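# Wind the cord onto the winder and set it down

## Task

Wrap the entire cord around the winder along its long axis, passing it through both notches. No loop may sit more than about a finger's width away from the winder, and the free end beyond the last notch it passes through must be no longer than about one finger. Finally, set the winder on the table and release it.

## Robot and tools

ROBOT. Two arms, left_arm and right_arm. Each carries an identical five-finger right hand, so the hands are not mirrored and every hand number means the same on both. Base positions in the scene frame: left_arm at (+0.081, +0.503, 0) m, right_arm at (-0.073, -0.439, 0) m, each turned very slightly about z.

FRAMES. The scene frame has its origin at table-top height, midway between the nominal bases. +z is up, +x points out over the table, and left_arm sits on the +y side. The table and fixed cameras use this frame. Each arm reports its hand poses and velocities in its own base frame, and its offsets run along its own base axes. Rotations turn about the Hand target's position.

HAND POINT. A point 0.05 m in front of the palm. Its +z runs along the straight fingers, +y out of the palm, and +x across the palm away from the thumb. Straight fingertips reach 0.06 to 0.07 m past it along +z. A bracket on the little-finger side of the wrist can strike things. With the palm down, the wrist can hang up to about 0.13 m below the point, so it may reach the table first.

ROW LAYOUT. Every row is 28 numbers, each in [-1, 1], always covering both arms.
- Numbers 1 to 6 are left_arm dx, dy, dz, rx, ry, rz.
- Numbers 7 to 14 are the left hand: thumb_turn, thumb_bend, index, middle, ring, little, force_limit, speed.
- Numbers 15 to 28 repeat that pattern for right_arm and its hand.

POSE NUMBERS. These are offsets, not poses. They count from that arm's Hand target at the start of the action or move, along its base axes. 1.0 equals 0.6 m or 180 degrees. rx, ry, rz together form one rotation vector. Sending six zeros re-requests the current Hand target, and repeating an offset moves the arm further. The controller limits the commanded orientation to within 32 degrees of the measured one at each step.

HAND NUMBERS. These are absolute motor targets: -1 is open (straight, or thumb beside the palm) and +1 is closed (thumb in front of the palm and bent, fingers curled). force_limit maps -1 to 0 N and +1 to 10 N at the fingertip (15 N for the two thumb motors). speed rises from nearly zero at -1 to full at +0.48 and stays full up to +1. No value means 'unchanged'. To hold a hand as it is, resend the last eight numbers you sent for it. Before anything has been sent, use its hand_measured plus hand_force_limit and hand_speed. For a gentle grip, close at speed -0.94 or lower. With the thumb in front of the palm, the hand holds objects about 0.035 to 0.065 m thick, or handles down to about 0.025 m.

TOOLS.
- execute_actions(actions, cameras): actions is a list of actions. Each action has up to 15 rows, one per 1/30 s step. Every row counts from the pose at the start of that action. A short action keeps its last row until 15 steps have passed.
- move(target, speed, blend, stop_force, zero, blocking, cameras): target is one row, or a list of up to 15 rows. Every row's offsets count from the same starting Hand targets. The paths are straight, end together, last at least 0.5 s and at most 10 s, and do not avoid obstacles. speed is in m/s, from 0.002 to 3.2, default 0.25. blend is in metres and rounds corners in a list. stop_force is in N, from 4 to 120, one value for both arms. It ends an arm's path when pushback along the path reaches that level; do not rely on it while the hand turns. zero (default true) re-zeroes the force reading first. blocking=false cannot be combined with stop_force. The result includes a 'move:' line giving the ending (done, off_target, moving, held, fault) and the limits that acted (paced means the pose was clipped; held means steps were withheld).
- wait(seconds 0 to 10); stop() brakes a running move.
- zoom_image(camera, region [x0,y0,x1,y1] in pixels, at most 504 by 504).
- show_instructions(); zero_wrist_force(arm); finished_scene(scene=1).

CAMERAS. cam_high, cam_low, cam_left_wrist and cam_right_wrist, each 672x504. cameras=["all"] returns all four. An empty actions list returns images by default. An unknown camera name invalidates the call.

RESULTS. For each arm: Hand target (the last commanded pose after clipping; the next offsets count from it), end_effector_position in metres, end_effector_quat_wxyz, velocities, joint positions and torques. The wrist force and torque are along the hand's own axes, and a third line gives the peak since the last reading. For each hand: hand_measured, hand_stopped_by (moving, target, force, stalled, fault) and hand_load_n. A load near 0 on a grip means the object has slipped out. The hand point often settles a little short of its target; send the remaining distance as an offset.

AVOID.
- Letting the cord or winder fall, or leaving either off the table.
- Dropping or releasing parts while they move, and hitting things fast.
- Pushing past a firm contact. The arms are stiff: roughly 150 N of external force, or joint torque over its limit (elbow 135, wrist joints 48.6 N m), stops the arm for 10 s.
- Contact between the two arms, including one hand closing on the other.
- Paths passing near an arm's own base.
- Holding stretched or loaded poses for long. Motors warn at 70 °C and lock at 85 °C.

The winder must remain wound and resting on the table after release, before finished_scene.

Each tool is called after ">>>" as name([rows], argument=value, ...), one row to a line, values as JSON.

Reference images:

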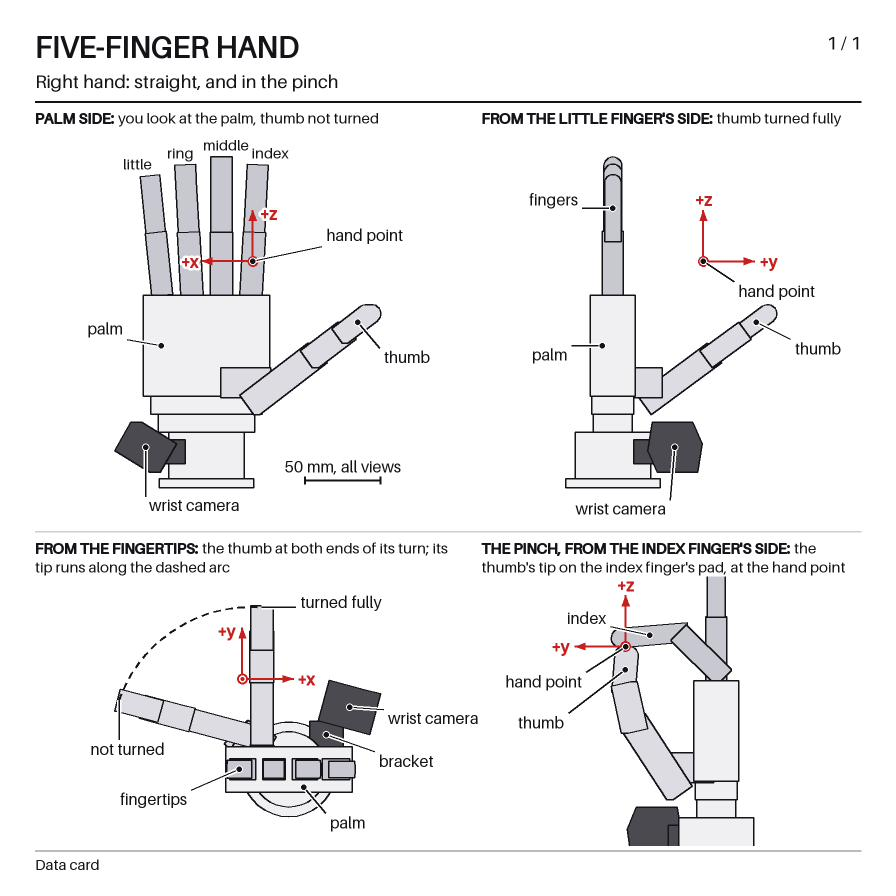

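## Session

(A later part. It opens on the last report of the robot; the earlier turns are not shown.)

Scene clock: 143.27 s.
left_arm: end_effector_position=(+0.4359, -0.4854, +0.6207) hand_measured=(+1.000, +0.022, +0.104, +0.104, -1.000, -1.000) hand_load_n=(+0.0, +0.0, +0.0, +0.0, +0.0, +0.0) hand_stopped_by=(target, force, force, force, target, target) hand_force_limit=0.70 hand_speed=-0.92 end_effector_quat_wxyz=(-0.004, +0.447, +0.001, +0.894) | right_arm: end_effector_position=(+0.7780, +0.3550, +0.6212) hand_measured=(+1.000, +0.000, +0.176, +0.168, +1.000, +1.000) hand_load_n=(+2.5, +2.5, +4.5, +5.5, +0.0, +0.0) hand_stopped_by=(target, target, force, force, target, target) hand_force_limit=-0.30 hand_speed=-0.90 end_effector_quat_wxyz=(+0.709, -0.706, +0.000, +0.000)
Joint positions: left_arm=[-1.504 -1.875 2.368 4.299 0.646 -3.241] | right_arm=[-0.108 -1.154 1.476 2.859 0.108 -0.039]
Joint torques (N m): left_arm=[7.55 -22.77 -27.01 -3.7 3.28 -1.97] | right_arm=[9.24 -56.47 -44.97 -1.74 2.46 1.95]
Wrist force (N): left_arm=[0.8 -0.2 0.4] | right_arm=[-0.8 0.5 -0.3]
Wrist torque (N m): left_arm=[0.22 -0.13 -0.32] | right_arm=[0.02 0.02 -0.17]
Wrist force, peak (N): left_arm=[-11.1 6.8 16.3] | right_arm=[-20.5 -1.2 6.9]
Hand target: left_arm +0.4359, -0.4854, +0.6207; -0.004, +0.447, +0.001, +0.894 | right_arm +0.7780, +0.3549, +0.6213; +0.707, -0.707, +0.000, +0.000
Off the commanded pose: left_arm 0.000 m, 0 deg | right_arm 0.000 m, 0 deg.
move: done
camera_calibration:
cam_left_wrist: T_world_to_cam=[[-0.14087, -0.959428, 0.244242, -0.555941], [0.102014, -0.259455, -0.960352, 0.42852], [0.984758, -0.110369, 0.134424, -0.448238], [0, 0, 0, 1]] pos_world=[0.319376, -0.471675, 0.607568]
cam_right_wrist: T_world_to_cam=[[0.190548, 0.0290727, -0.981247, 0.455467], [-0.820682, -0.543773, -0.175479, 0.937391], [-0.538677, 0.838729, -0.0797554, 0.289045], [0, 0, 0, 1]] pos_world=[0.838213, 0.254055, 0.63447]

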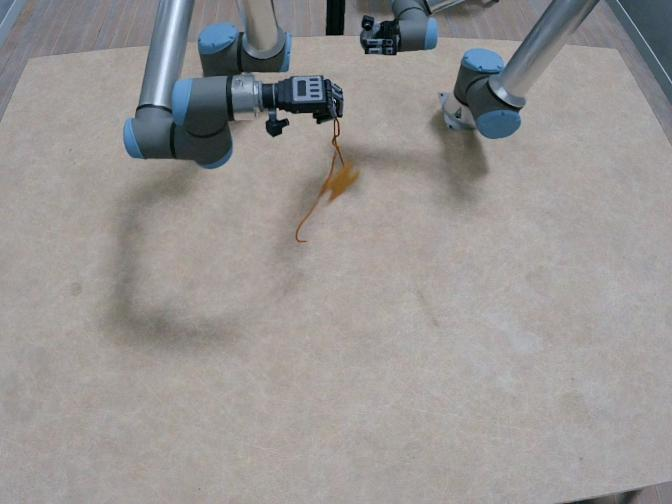

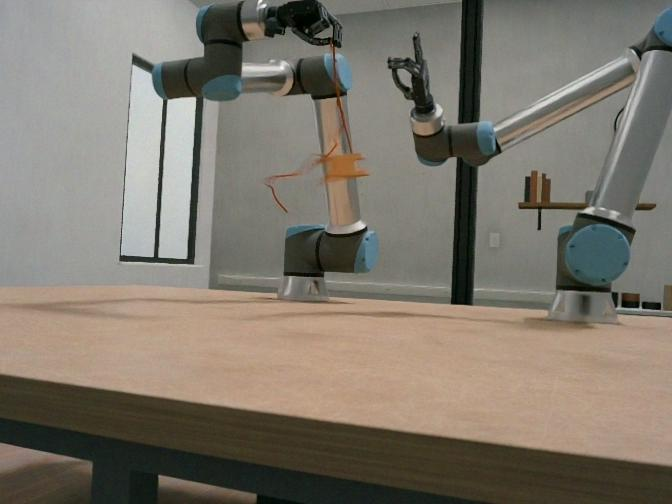

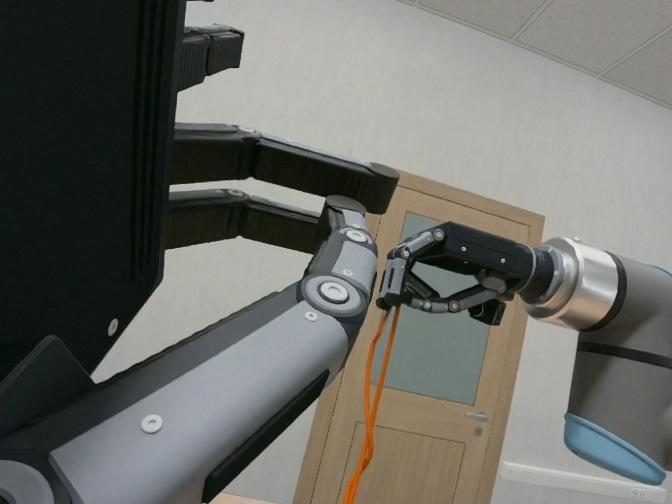

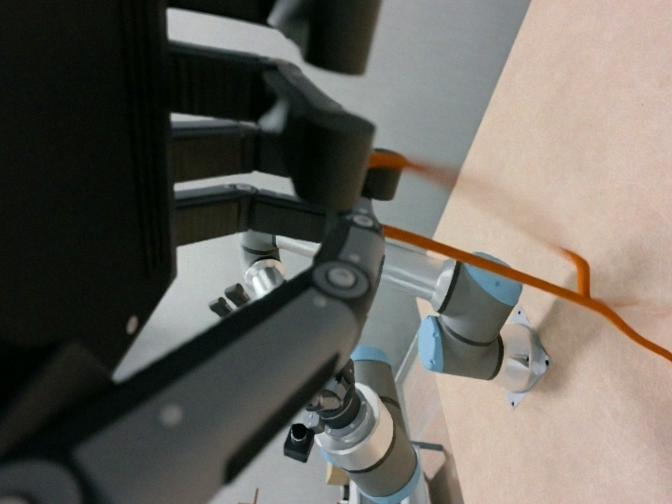

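>>> wait(seconds=4, cameras=["all"])

>>> zoom_image(camera="cam_low", region=[240, 20, 400, 240])

>>> zoom_image(camera="cam_high", region=[270, 60, 400, 260])

Scene clock: 148.50 s.
left_arm: end_effector_position=(+0.4359, -0.4854, +0.6207) hand_measured=(+1.000, +0.022, +0.104, +0.104, -1.000, -1.000) hand_load_n=(+0.0, +0.0, +0.0, +0.0, +0.0, +0.0) hand_stopped_by=(target, force, force, force, target, target) hand_force_limit=0.70 hand_speed=-0.92 end_effector_quat_wxyz=(-0.004, +0.447, +0.001, +0.894) | right_arm: end_effector_position=(+0.7780, +0.3550, +0.6212) hand_measured=(+1.000, +0.000, +0.176, +0.168, +1.000, +1.000) hand_load_n=(+2.5, +3.0, +4.0, +5.5, +0.0, +0.0) hand_stopped_by=(target, target, force, force, target, target) hand_force_limit=-0.30 hand_speed=-0.90 end_effector_quat_wxyz=(+0.709, -0.706, +0.000, +0.000)
Joint positions: left_arm=[-1.504 -1.875 2.368 4.299 0.646 -3.241] | right_arm=[-0.108 -1.154 1.475 2.858 0.108 -0.038]
Joint torques (N m): left_arm=[8.54 -21.07 -25.91 -3.78 3.16 -2.74] | right_arm=[4.83 -58.94 -43.87 -1.25 -0.86 1.54]
Wrist force (N): left_arm=[0.8 -0.3 0.7] | right_arm=[-1.0 0.5 -0.6]
Wrist torque (N m): left_arm=[0.19 -0.13 -0.32] | right_arm=[0.04 0.09 -0.21]
Wrist force, peak (N): left_arm=[0.9 -0.3 1.5] | right_arm=[-1.4 0.9 -0.9]
Hand target: left_arm +0.4359, -0.4854, +0.6207; -0.004, +0.447, +0.001, +0.894 | right_arm +0.7780, +0.3549, +0.6213; +0.707, -0.707, +0.000, +0.000
Off the commanded pose: left_arm 0.000 m, 0 deg | right_arm 0.000 m, 0 deg.
wait: 4.00 s; at rest from the start
camera_calibration:
cam_left_wrist: T_world_to_cam=[[-0.14087, -0.959428, 0.244242, -0.555917], [0.102014, -0.259455, -0.960352, 0.428424], [0.984758, -0.110369, 0.134424, -0.448225], [0, 0, 0, 1]] pos_world=[0.319376, -0.471675, 0.607468]
cam_right_wrist: T_world_to_cam=[[0.190546, 0.0290712, -0.981248, 0.455469], [-0.820682, -0.543773, -0.175476, 0.93739], [-0.538677, 0.838729, -0.0797554, 0.289045], [0, 0, 0, 1]] pos_world=[0.838213, 0.254055, 0.63447]

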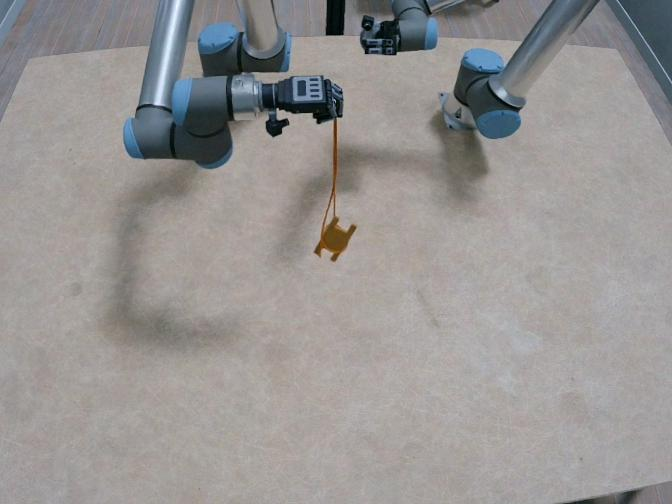

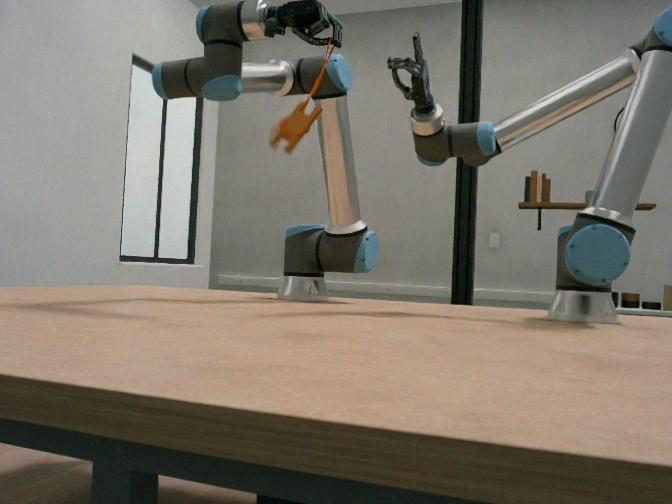

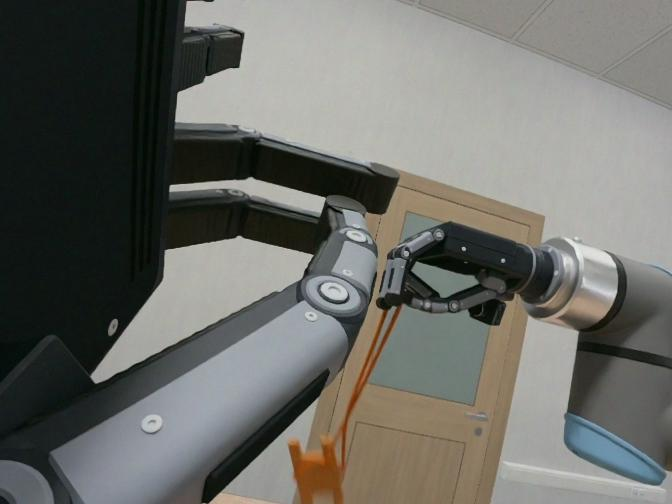

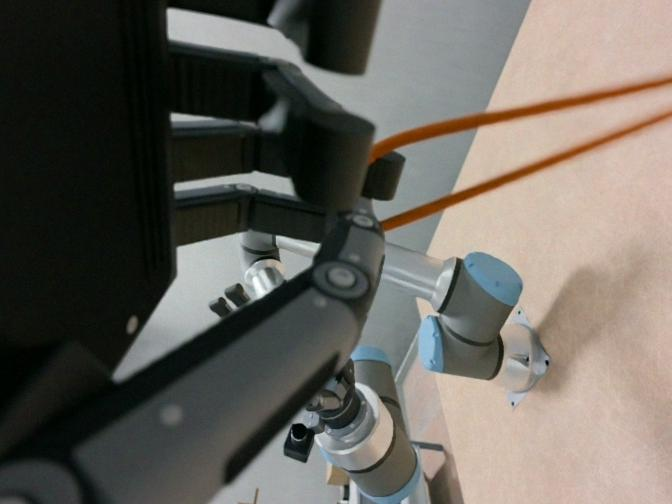

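Scaled by 2.291 from the camera's 672x504 image, which has a finer 960x720 frame.

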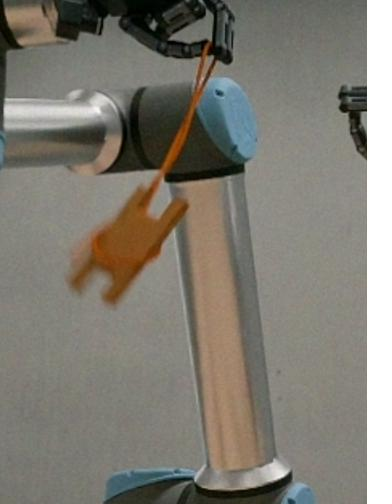

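Scaled by 2.520 from the camera's 672x504 image, which has a finer 960x720 frame.

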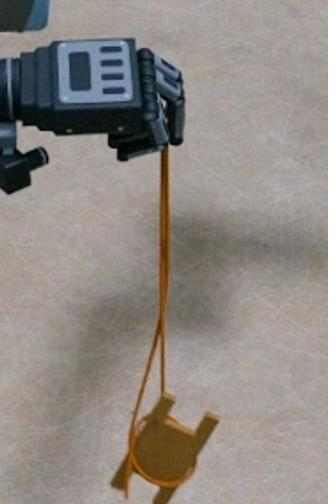

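>>> move(target=[0,0,0,0,0,0,1,0.03,0.8,0.8,-1,-1,0.7,-0.92,-0.1,0,-0.4,0,0,0,1,0.0,0.6,0.6,1,1,-0.3,-0.9], speed=0.08, cameras=["cam_low","cam_high"])

>>> wait(seconds=5, cameras=["cam_low","cam_high","cam_right_wrist"])

>>> zoom_image(camera="cam_low", region=[260, 80, 420, 300])

>>> zoom_image(camera="cam_high", region=[270, 60, 400, 260])

Scene clock: 152.67 s.
left_arm: end_effector_position=(+0.4359, -0.4854, +0.6207) hand_measured=(+1.000, +0.022, +0.104, +0.104, -1.000, -1.000) hand_load_n=(+0.0, +0.0, +0.0, +0.5, +0.0, +0.0) hand_stopped_by=(target, force, force, force, target, target) hand_force_limit=0.70 hand_speed=-0.92 end_effector_quat_wxyz=(-0.004, +0.447, +0.001, +0.894) | right_arm: end_effector_position=(+0.7180, +0.3549, +0.3814) hand_measured=(+1.000, +0.000, +0.176, +0.168, +1.000, +1.000) hand_load_n=(+3.0, +2.5, +4.5, +5.0, +0.0, +0.0) hand_stopped_by=(target, target, force, force, target, target) hand_force_limit=-0.30 hand_speed=-0.90 end_effector_quat_wxyz=(+0.707, -0.707, +0.000, +0.000)
Joint positions: left_arm=[-1.504 -1.875 2.368 4.299 0.646 -3.241] | right_arm=[-0.116 -1.036 1.778 2.402 0.117 -0.003]
Joint torques (N m): left_arm=[4.92 -20.82 -24.95 -3.89 3.38 -2.83] | right_arm=[-14.81 -54.88 -35.75 -1.91 1.44 1.25]
Wrist force (N): left_arm=[0.8 -0.1 0.8] | right_arm=[-1.0 0.3 -0.4]
Wrist torque (N m): left_arm=[0.23 -0.13 -0.32] | right_arm=[-0.01 0.08 -0.23]
Wrist force, peak (N): left_arm=[1.1 -0.6 1.0] | right_arm=[-1.4 0.7 -0.9]
Hand target: left_arm +0.4359, -0.4854, +0.6207; -0.004, +0.447, +0.001, +0.894 | right_arm +0.7180, +0.3549, +0.3813; +0.707, -0.707, +0.000, +0.000
Off the commanded pose: left_arm 0.000 m, 0 deg | right_arm 0.000 m, 0 deg.
move: done
Images, in order (width x height): cam_high 672x504, cam_low 672x504.

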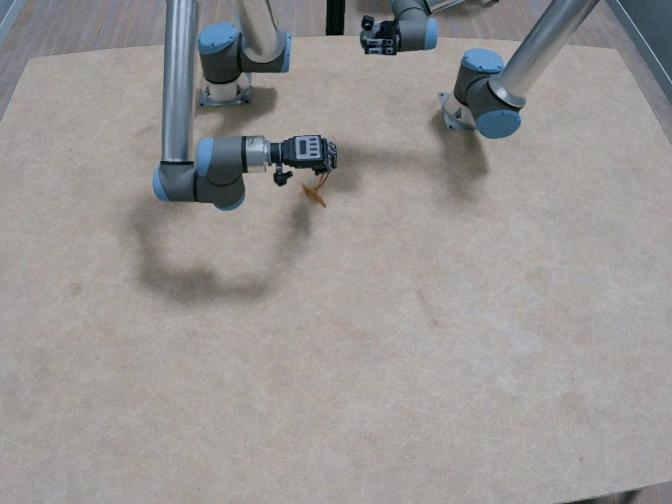

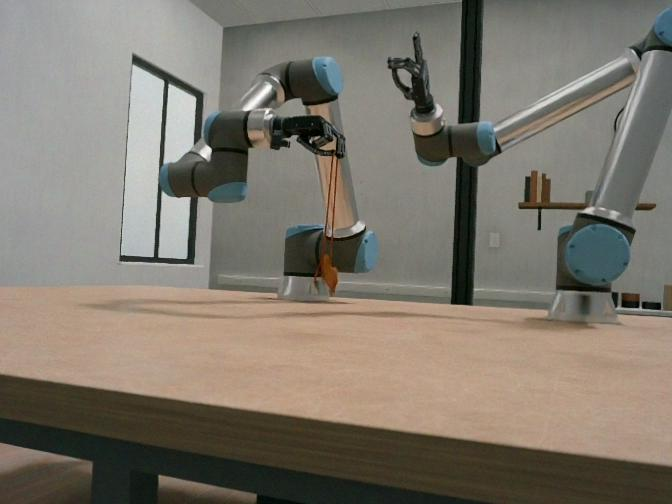

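Scene clock: 157.67 s.
left_arm: end_effector_position=(+0.4359, -0.4854, +0.6207) hand_measured=(+1.000, +0.022, +0.104, +0.104, -1.000, -1.000) hand_load_n=(+0.0, +0.0, +0.0, +0.0, +0.0, +0.0) hand_stopped_by=(target, force, force, force, target, target) hand_force_limit=0.70 hand_speed=-0.92 end_effector_quat_wxyz=(-0.004, +0.447, +0.001, +0.894) | right_arm: end_effector_position=(+0.7180, +0.3549, +0.3813) hand_measured=(+1.000, +0.000, +0.176, +0.168, +1.000, +1.000) hand_load_n=(+2.5, +3.0, +4.5, +5.5, +0.0, +0.0) hand_stopped_by=(target, target, force, force, target, target) hand_force_limit=-0.30 hand_speed=-0.90 end_effector_quat_wxyz=(+0.707, -0.707, +0.000, +0.000)
Joint positions: left_arm=[-1.504 -1.875 2.368 4.299 0.646 -3.241] | right_arm=[-0.116 -1.036 1.778 2.402 0.117 -0.003]
Joint torques (N m): left_arm=[6.71 -21.12 -24.9 -3.9 3.06 -3.27] | right_arm=[-2.51 -56.53 -34.78 -1.74 -2.78 1.6]
Wrist force (N): left_arm=[0.7 -0.5 0.6] | right_arm=[-0.6 0.5 -0.7]
Wrist torque (N m): left_arm=[0.16 -0.12 -0.34] | right_arm=[0.05 0.04 -0.19]
Wrist force, peak (N): left_arm=[1.4 -0.4 0.7] | right_arm=[-1.5 0.7 -0.7]
Hand target: left_arm +0.4359, -0.4854, +0.6207; -0.004, +0.447, +0.001, +0.894 | right_arm +0.7180, +0.3549, +0.3813; +0.707, -0.707, +0.000, +0.000
Off the commanded pose: left_arm 0.000 m, 0 deg | right_arm 0.000 m, 0 deg.
wait: 5.00 s; at rest by 0.17 s
camera_calibration:
cam_right_wrist: T_world_to_cam=[[0.190288, 0.0253756, -0.9814, 0.233089], [-0.820476, -0.544821, -0.173173, 0.845375], [-0.539082, 0.838169, -0.0828526, 0.239216], [0, 0, 0, 1]] pos_world=[0.778214, 0.254159, 0.39497]
Images, in order (width x height): cam_high 672x504, cam_low 672x504, cam_right_wrist 672x504.

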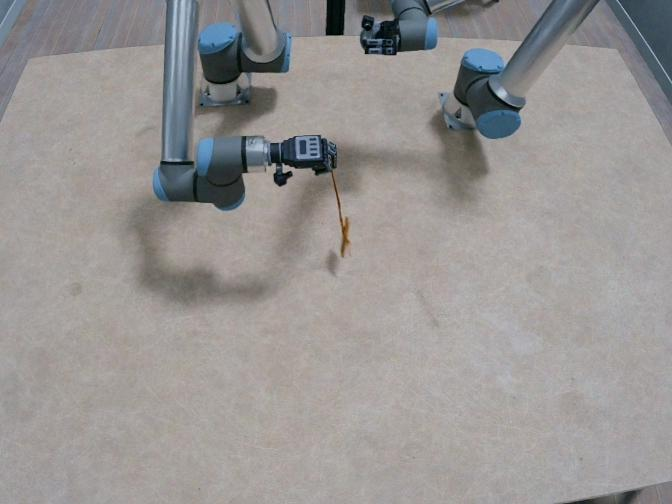

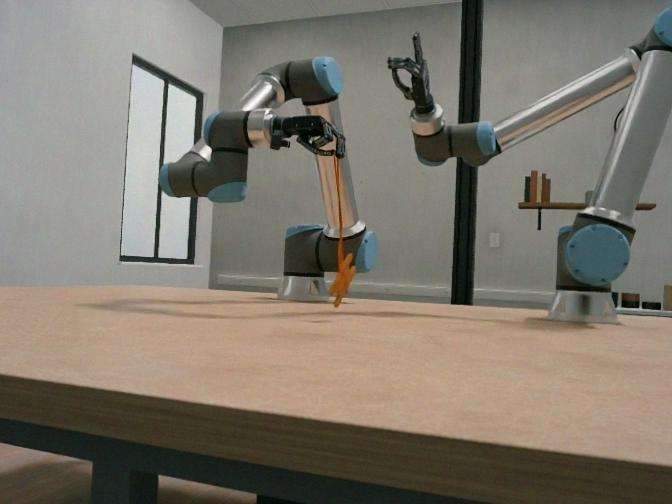

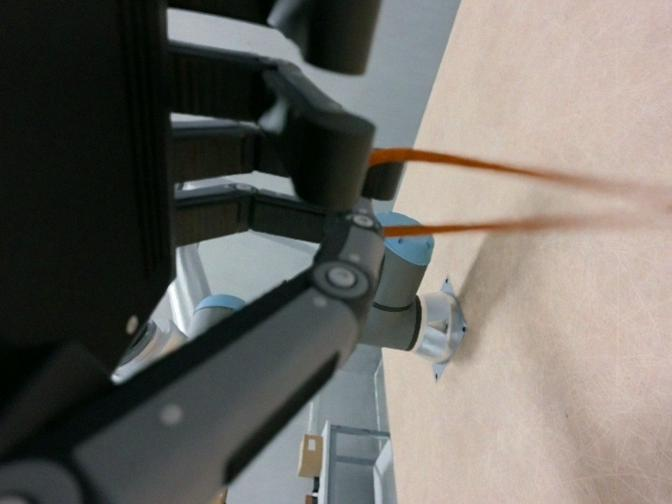

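Scaled by 2.291 from the camera's 672x504 image, which has a finer 960x720 frame.

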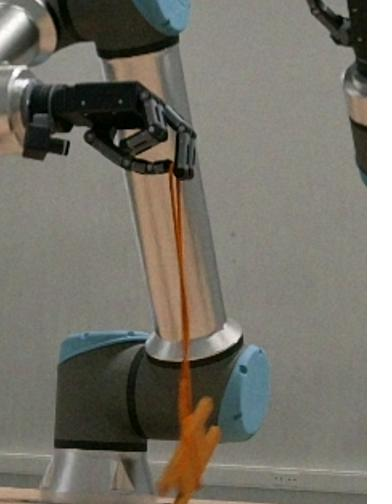

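Scaled by 2.520 from the camera's 672x504 image, which has a finer 960x720 frame.

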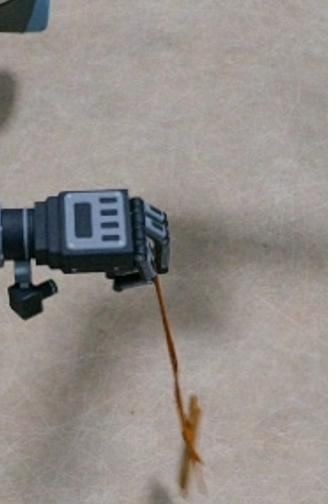

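>>> move(target=[0,0,0,0,0,0,1,0.03,0.8,0.8,-1,-1,0.7,-0.92,0,0,-0.12,0,0,0,1,0.0,0.6,0.6,1,1,-0.3,-0.9], speed=0.015, cameras=["cam_low","cam_high"])

>>> zoom_image(camera="cam_low", region=[260, 140, 420, 340])

>>> zoom_image(camera="cam_high", region=[280, 140, 400, 280])

Scene clock: 163.03 s.
left_arm: end_effector_position=(+0.4359, -0.4854, +0.6207) hand_measured=(+1.000, +0.022, +0.104, +0.104, -1.000, -1.000) hand_load_n=(+0.0, +0.0, +0.0, +0.0, +0.0, +0.0) hand_stopped_by=(target, force, force, force, target, target) hand_force_limit=0.70 hand_speed=-0.92 end_effector_quat_wxyz=(-0.004, +0.447, +0.001, +0.894) | right_arm: end_effector_position=(+0.7180, +0.3549, +0.3095) hand_measured=(+1.000, +0.000, +0.176, +0.168, +1.000, +1.000) hand_load_n=(+2.5, +2.5, +4.0, +5.5, +0.0, +0.0) hand_stopped_by=(target, target, force, force, target, target) hand_force_limit=-0.30 hand_speed=-0.90 end_effector_quat_wxyz=(+0.707, -0.707, +0.000, +0.000)
Joint positions: left_arm=[-1.504 -1.875 2.368 4.299 0.646 -3.241] | right_arm=[-0.116 -0.95 1.8 2.293 0.117 -0.001]
Joint torques (N m): left_arm=[6.93 -21.97 -23.29 -3.83 3.02 -3.14] | right_arm=[-5.09 -59.41 -21.46 -1.52 -0.71 1.65]
Wrist force (N): left_arm=[0.8 -0.6 0.8] | right_arm=[-1.0 0.0 -0.2]
Wrist torque (N m): left_arm=[0.15 -0.13 -0.33] | right_arm=[-0.04 0.09 -0.22]
Wrist force, peak (N): left_arm=[1.1 -0.7 1.1] | right_arm=[-1.6 0.6 -0.4]
Hand target: left_arm +0.4359, -0.4854, +0.6207; -0.004, +0.447, +0.001, +0.894 | right_arm +0.7180, +0.3549, +0.3093; +0.707, -0.707, +0.000, +0.000
Off the commanded pose: left_arm 0.000 m, 0 deg | right_arm 0.000 m, 0 deg.
move: done
Images, in order (width x height): cam_high 672x504, cam_low 672x504.

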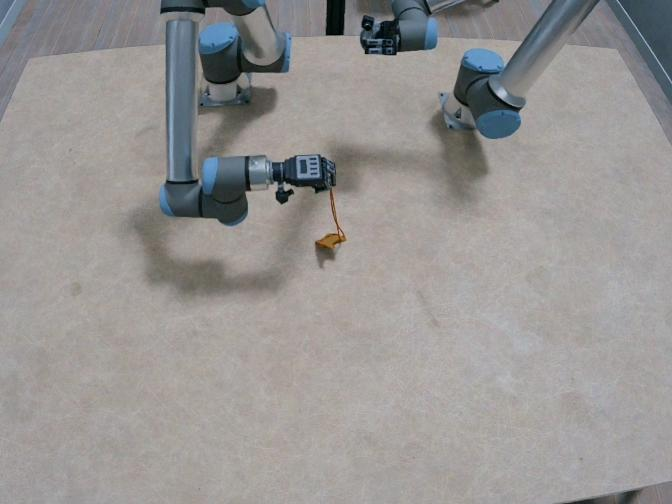

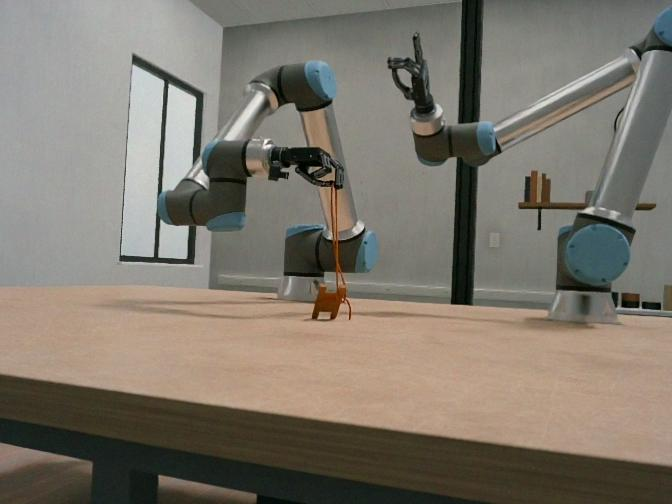

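Scaled by 2.520 from the camera's 672x504 image, which has a finer 960x720 frame.

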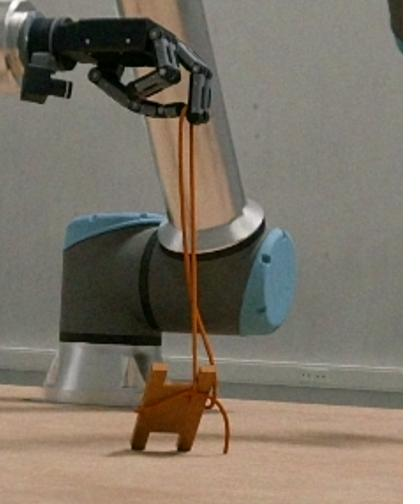

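Scaled by 3.600 from the camera's 672x504 image, which has a finer 960x720 frame.

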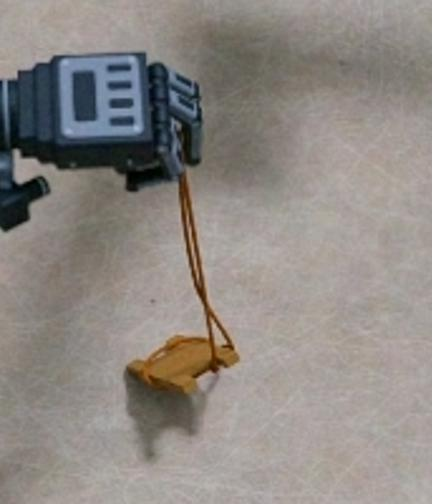

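>>> move(target=[0,0,0,0,0,0,1,0.03,0.8,0.8,-1,-1,0.7,-0.92,0,-0.05,-0.25,0,0,0,1,0.0,0.6,0.6,1,1,-0.3,-0.9], speed=0.03, cameras=["cam_low","cam_high"])

>>> zoom_image(camera="cam_low", region=[260, 180, 420, 340])

>>> zoom_image(camera="cam_high", region=[280, 140, 400, 280])

Scene clock: 168.77 s.
left_arm: end_effector_position=(+0.4359, -0.4854, +0.6207) hand_measured=(+1.000, +0.022, +0.104, +0.104, -1.000, -1.000) hand_load_n=(+0.0, +0.0, +0.0, +0.0, +0.0, +0.0) hand_stopped_by=(target, force, force, force, target, target) hand_force_limit=0.70 hand_speed=-0.92 end_effector_quat_wxyz=(-0.004, +0.447, +0.001, +0.894) | right_arm: end_effector_position=(+0.7180, +0.3250, +0.1595) hand_measured=(+1.000, +0.000, +0.176, +0.168, +1.000, +1.000) hand_load_n=(+2.5, +2.5, +4.0, +5.5, +0.0, +0.0) hand_stopped_by=(target, target, force, force, target, target) hand_force_limit=-0.30 hand_speed=-0.90 end_effector_quat_wxyz=(+0.707, -0.707, +0.000, +0.000)
Joint positions: left_arm=[-1.504 -1.875 2.368 4.299 0.646 -3.241] | right_arm=[-0.157 -0.748 1.804 2.086 0.158 -0.001]
Joint torques (N m): left_arm=[6.67 -22.31 -24.59 -3.64 3.06 -3.32] | right_arm=[-18.17 -64.34 -25.54 -1.52 2.68 1.86]
Wrist force (N): left_arm=[0.7 -0.5 0.6] | right_arm=[-1.2 0.4 -0.4]
Wrist torque (N m): left_arm=[0.18 -0.11 -0.34] | right_arm=[0.07 0.11 -0.21]
Wrist force, peak (N): left_arm=[1.1 -0.6 1.1] | right_arm=[-1.5 0.3 -0.6]
Hand target: left_arm +0.4359, -0.4854, +0.6207; -0.004, +0.447, +0.001, +0.894 | right_arm +0.7180, +0.3249, +0.1593; +0.707, -0.707, +0.000, +0.000
Off the commanded pose: left_arm 0.000 m, 0 deg | right_arm 0.000 m, 0 deg.
move: done
Images, in order (width x height): cam_high 672x504, cam_low 672x504.

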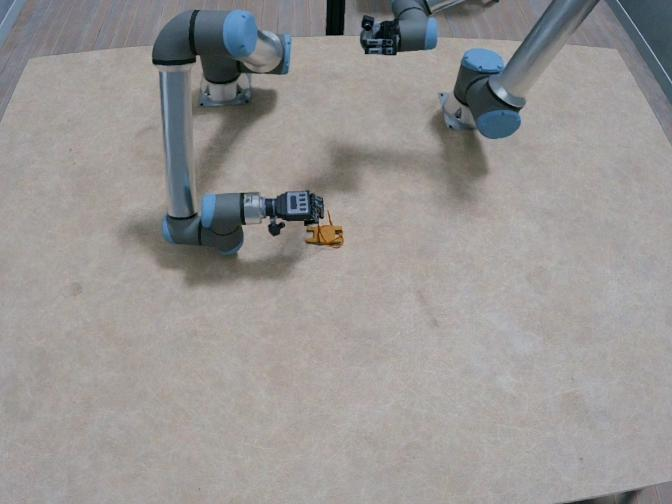

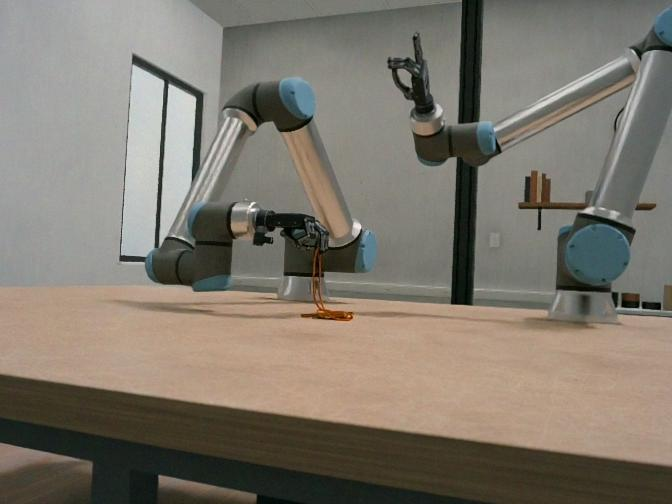

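Scaled by 3.150 from the camera's 672x504 image, which has a finer 960x720 frame.

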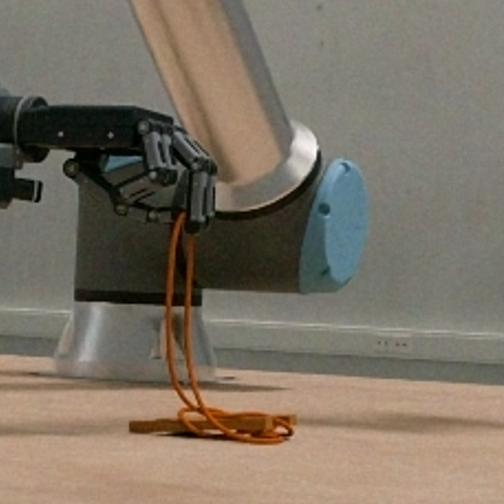

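Scaled by 3.600 from the camera's 672x504 image, which has a finer 960x720 frame.

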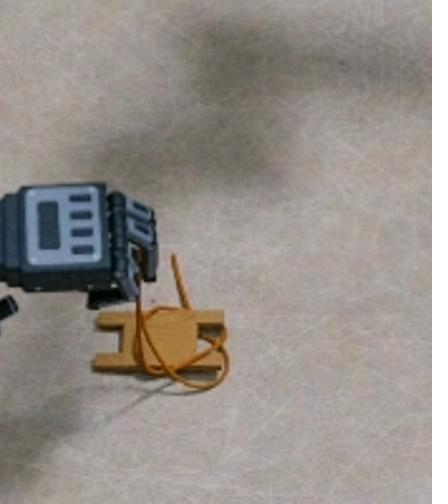

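>>> move([
  [0,0,0,0,0,0,1,0.03,0.8,0.8,-1,-1,0.7,-0.92,0,0,0,0,0,0,1,-0.5,-0.5,-0.5,-1,-1,-0.3,-0.3],
  [0,0,0,0,0,0,1,0.03,0.8,0.8,-1,-1,0.7,-0.92,0,-0.2,0.0,0,0,0,1,-0.5,-0.5,-0.5,-1,-1,-0.3,-0.3],
], speed=0.1, cameras=["cam_low","cam_high"])

>>> zoom_image(camera="cam_high", region=[280, 180, 380, 270])

Scene clock: 172.03 s.
left_arm: end_effector_position=(+0.4359, -0.4854, +0.6207) hand_measured=(+1.000, +0.022, +0.104, +0.104, -1.000, -1.000) hand_load_n=(+0.0, +0.0, +0.0, +0.0, +0.0, +0.0) hand_stopped_by=(target, force, force, force, target, target) hand_force_limit=0.70 hand_speed=-0.92 end_effector_quat_wxyz=(-0.004, +0.447, +0.001, +0.894) | right_arm: end_effector_position=(+0.7180, +0.2052, +0.1593) hand_measured=(+1.000, -0.500, -0.500, -0.500, -1.000, -1.000) hand_load_n=(+0.0, +0.0, +0.0, +0.0, +0.0, +0.0) hand_stopped_by=(target, target, target, target, target, target) hand_force_limit=-0.30 hand_speed=-0.30 end_effector_quat_wxyz=(+0.707, -0.707, +0.000, +0.000)
Joint positions: left_arm=[-1.504 -1.875 2.368 4.299 0.646 -3.241] | right_arm=[-0.316 -0.747 1.803 2.086 0.317 0]
Joint torques (N m): left_arm=[8.2 -20.81 -24.96 -3.96 2.95 -2.98] | right_arm=[-16.25 -62.93 -24.99 2.06 2.36 -1.13]
Wrist force (N): left_arm=[0.9 -0.3 0.7] | right_arm=[-1.1 0.0 -0.2]
Wrist torque (N m): left_arm=[0.20 -0.15 -0.31] | right_arm=[-0.03 0.08 -0.22]
Wrist force, peak (N): left_arm=[1.1 -0.4 1.0] | right_arm=[-1.3 0.0 -1.3]
Hand target: left_arm +0.4359, -0.4854, +0.6207; -0.004, +0.447, +0.001, +0.894 | right_arm +0.7180, +0.2049, +0.1593; +0.707, -0.707, +0.000, +0.000
Off the commanded pose: left_arm 0.000 m, 0 deg | right_arm 0.000 m, 0 deg.
move: done
Images, in order (width x height): cam_high 672x504, cam_low 672x504.

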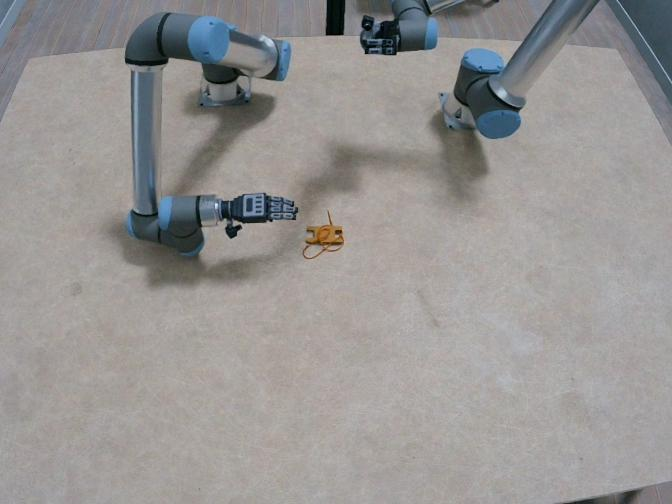

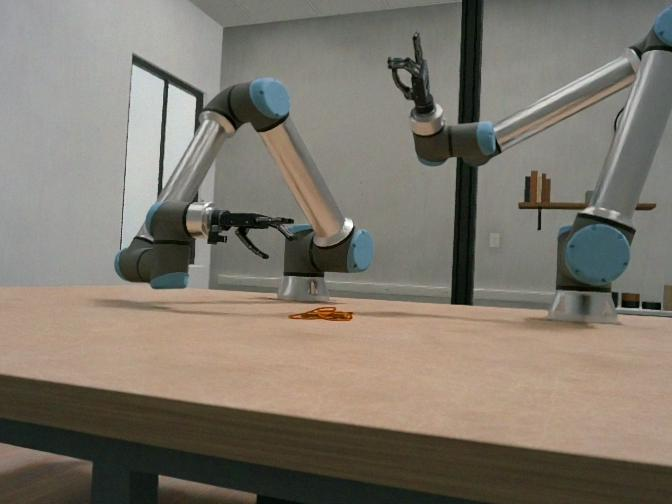

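Scaled by 5.040 from the camera's 672x504 image, which has a finer 960x720 frame.

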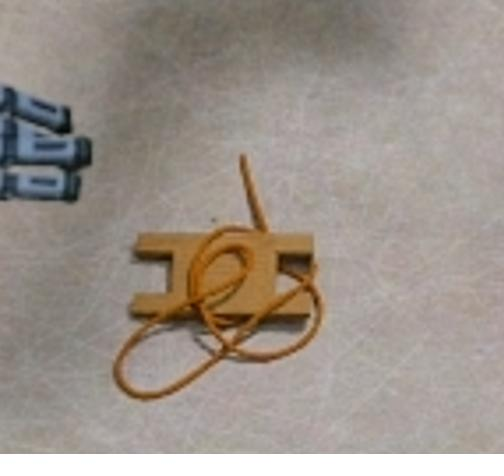

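>>> move([
  [0,0,0,0,0,0,1,0.03,0.8,0.8,-1,-1,0.7,-0.92,0.05,0.0,0.2,-0.25,0,0,1,-0.75,-0.5,-0.5,-1,-1,-0.3,0.2],
  [0,0,0,0,0,0,1,0.03,0.8,0.8,-1,-1,0.7,-0.92,0.1717,0.28,0.09,-0.5,0,0,1,-0.75,-0.5,-0.5,-1,-1,-0.3,0.2],
], speed=0.25, blend=[0.03,0], cameras=["cam_right_wrist","cam_high"])

>>> zoom_image(camera="cam_right_wrist", region=[200, 100, 500, 400])

Scene clock: 176.60 s.
left_arm: end_effector_position=(+0.4359, -0.4854, +0.6207) hand_measured=(+1.000, +0.022, +0.104, +0.104, -1.000, -1.000) hand_load_n=(+0.0, +0.0, -0.5, +0.0, +0.0, +0.0) hand_stopped_by=(target, force, force, force, target, target) hand_force_limit=0.70 hand_speed=-0.92 end_effector_quat_wxyz=(-0.004, +0.447, +0.001, +0.894) | right_arm: end_effector_position=(+0.8210, +0.3729, +0.2134) hand_measured=(+1.000, -0.750, -0.500, -0.500, -1.000, -1.000) hand_load_n=(+0.0, +0.0, +0.0, +0.0, +0.0, +0.0) hand_stopped_by=(target, target, target, target, target, target) hand_force_limit=-0.30 hand_speed=0.20 end_effector_quat_wxyz=(+0.000, +1.000, +0.000, +0.000)
Joint positions: left_arm=[-1.504 -1.875 2.368 4.299 0.646 -3.241] | right_arm=[0.287 -0.639 0.754 1.456 1.57 1.857]
Joint torques (N m): left_arm=[7.75 -22.54 -24.72 -4.15 2.37 -3.23] | right_arm=[11.6 -85.8 -43.35 5.35 2.65 1.82]
Wrist force (N): left_arm=[0.7 -0.5 0.5] | right_arm=[-0.9 -1.8 0.7]
Wrist torque (N m): left_arm=[0.18 -0.10 -0.33] | right_arm=[-0.18 0.09 -0.04]
Wrist force, peak (N): left_arm=[1.4 -0.3 0.9] | right_arm=[-0.8 -2.7 1.1]
Hand target: left_arm +0.4359, -0.4854, +0.6207; -0.004, +0.447, +0.001, +0.894 | right_arm +0.8210, +0.3729, +0.2133; +0.000, +1.000, +0.000, +0.000
Off the commanded pose: left_arm 0.000 m, 0 deg | right_arm 0.000 m, 0 deg.
move: done
camera_calibration:
cam_right_wrist: T_world_to_cam=[[0.190285, -0.981401, -0.0253487, 0.219661], [-0.820553, -0.173168, 0.544707, 0.61891], [-0.538965, -0.0828498, -0.838244, 0.770297], [0, 0, 0, 1]] pos_world=[0.881214, 0.38657, 0.314141]
Images, in order (width x height): cam_high 672x504, cam_right_wrist 672x504.

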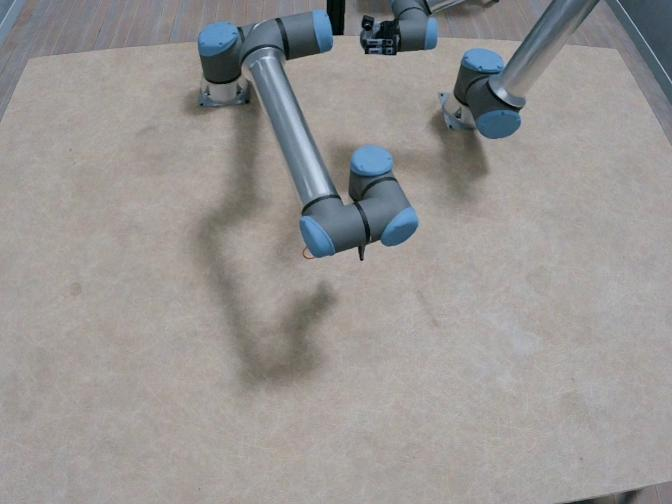

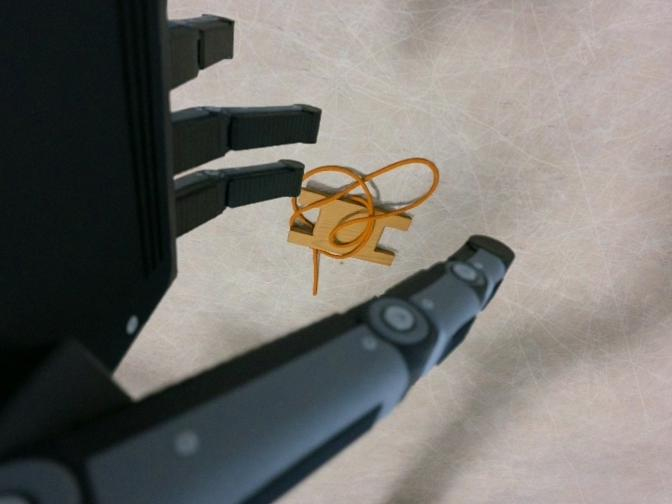

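Scaled by 1.680 from the camera's 672x504 image, which has a finer 960x720 frame.

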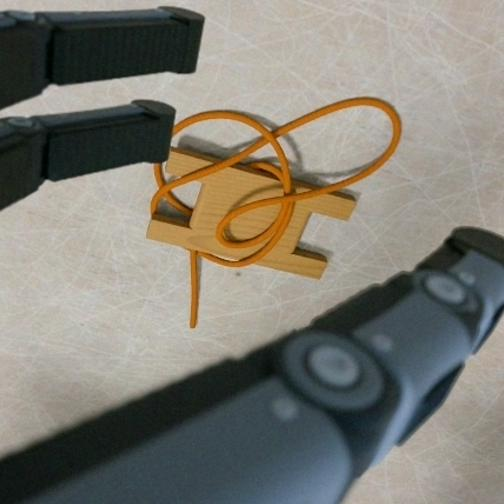

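>>> zoom_image(camera="cam_right_wrist", region=[280, 140, 450, 310])

Scaled by 2.965 from the camera's 672x504 image, which has a finer 960x720 frame.

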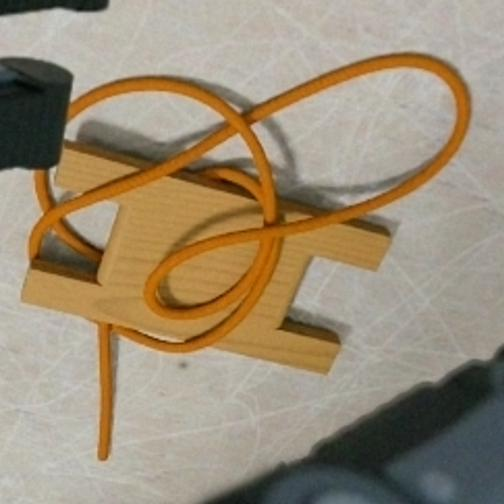

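>>> zoom_image(camera="cam_right_wrist", region=[285, 155, 425, 275])

Scaled by 3.600 from the camera's 672x504 image, which has a finer 960x720 frame.

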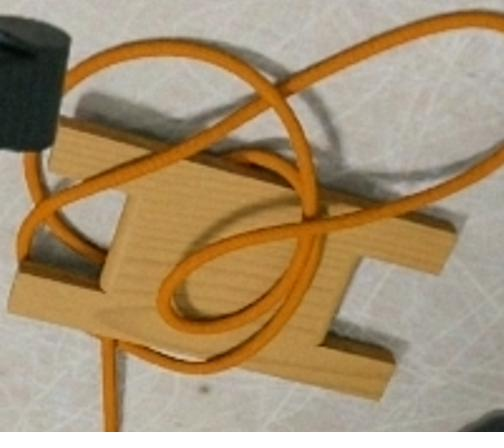

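>>> move([
  [0,0,0,0,0,0,1,0.03,0.8,0.8,-1,-1,0.7,-0.92,-0.04,-0.1,-0.05,0.2167,0,0,1,0,-0.25,-0.25,-1,-1,-0.3,0.2],
  [0,0,0,0,0,0,1,0.03,0.8,0.8,-1,-1,0.7,-0.92,-0.085,-0.155,-0.25,0.4333,0,0,1,0,-0.25,-0.25,-1,-1,-0.3,0.2],
], speed=0.25, blend=[0.03,0], cameras=["cam_right_wrist","cam_high","cam_low"])

>>> zoom_image(camera="cam_low", region=[250, 240, 400, 340])

Scene clock: 186.40 s.
left_arm: end_effector_position=(+0.4359, -0.4854, +0.6207) hand_measured=(+1.000, +0.022, +0.104, +0.104, -1.000, -1.000) hand_load_n=(+0.0, +0.0, +0.0, +0.0, +0.0, +0.0) hand_stopped_by=(target, force, force, force, target, target) hand_force_limit=0.70 hand_speed=-0.92 end_effector_quat_wxyz=(-0.004, +0.447, +0.001, +0.894) | right_arm: end_effector_position=(+0.7700, +0.2800, +0.0633) hand_measured=(+1.000, +0.000, -0.250, -0.250, -1.000, -1.000) hand_load_n=(+0.0, +0.0, +0.0, +0.0, +0.0, +0.0) hand_stopped_by=(target, target, target, target, target, target) hand_force_limit=-0.30 hand_speed=0.20 end_effector_quat_wxyz=(-0.629, +0.777, +0.000, +0.000)
Joint positions: left_arm=[-1.504 -1.875 2.368 4.299 0.646 -3.241] | right_arm=[-0.18 -0.614 1.473 1.413 0.276 0.85]
Joint torques (N m): left_arm=[7.1 -21.35 -24.27 -3.98 2.25 -3.2] | right_arm=[-17.92 -73.95 -16.72 4.71 -4.68 -2.66]
Wrist force (N): left_arm=[0.6 -0.4 0.9] | right_arm=[-0.8 -0.1 -0.2]
Wrist torque (N m): left_arm=[0.17 -0.11 -0.34] | right_arm=[-0.03 0.06 0.04]
Wrist force, peak (N): left_arm=[1.2 -0.8 1.0] | right_arm=[-0.6 -2.4 0.8]
Hand target: left_arm +0.4359, -0.4854, +0.6207; -0.004, +0.447, +0.001, +0.894 | right_arm +0.7700, +0.2799, +0.0633; -0.629, +0.777, +0.000, +0.000
Off the commanded pose: left_arm 0.000 m, 0 deg | right_arm 0.000 m, 0 deg.
move: done
camera_calibration:
cam_right_wrist: T_world_to_cam=[[0.190233, -0.179812, -0.965132, -0.030512], [-0.820622, -0.568742, -0.0557876, 0.791481], [-0.53888, 0.802621, -0.255751, 0.324567], [0, 0, 0, 1]] pos_world=[0.830214, 0.184158, 0.097715]
Images, in order (width x height): cam_high 672x504, cam_low 672x504, cam_right_wrist 672x504.

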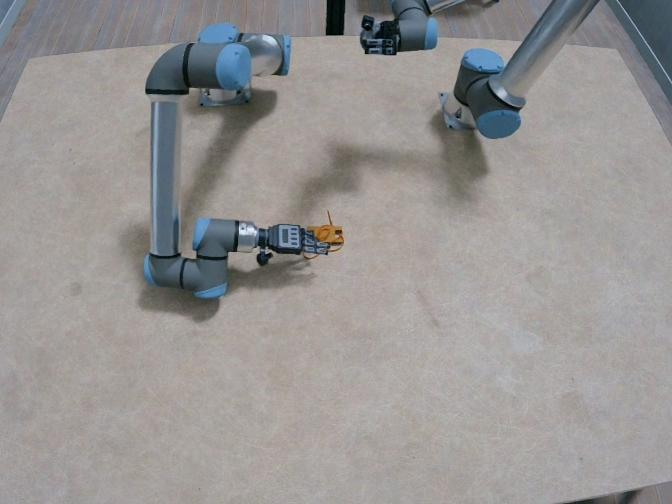

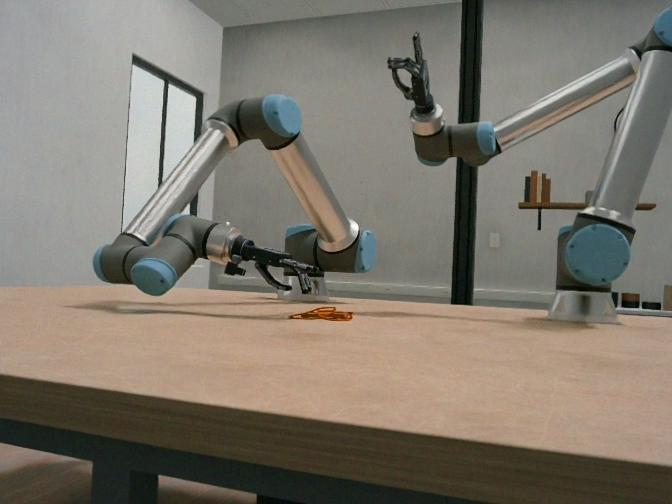

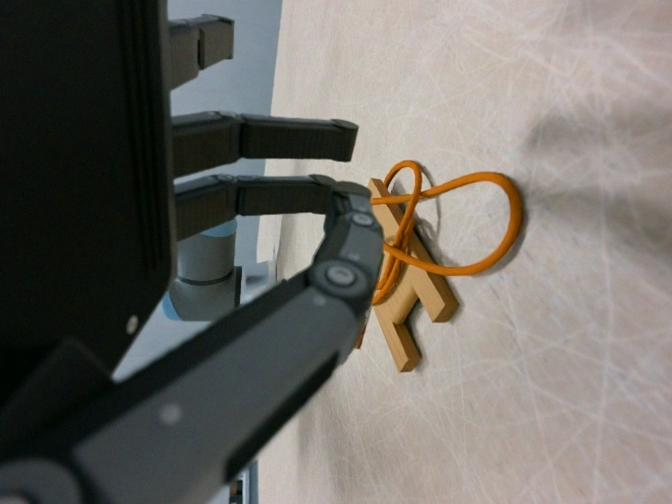

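Scaled by 3.360 from the camera's 672x504 image, which has a finer 960x720 frame.

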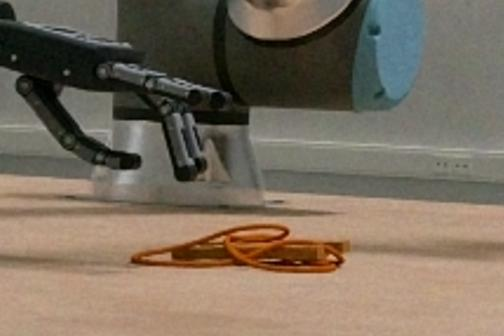

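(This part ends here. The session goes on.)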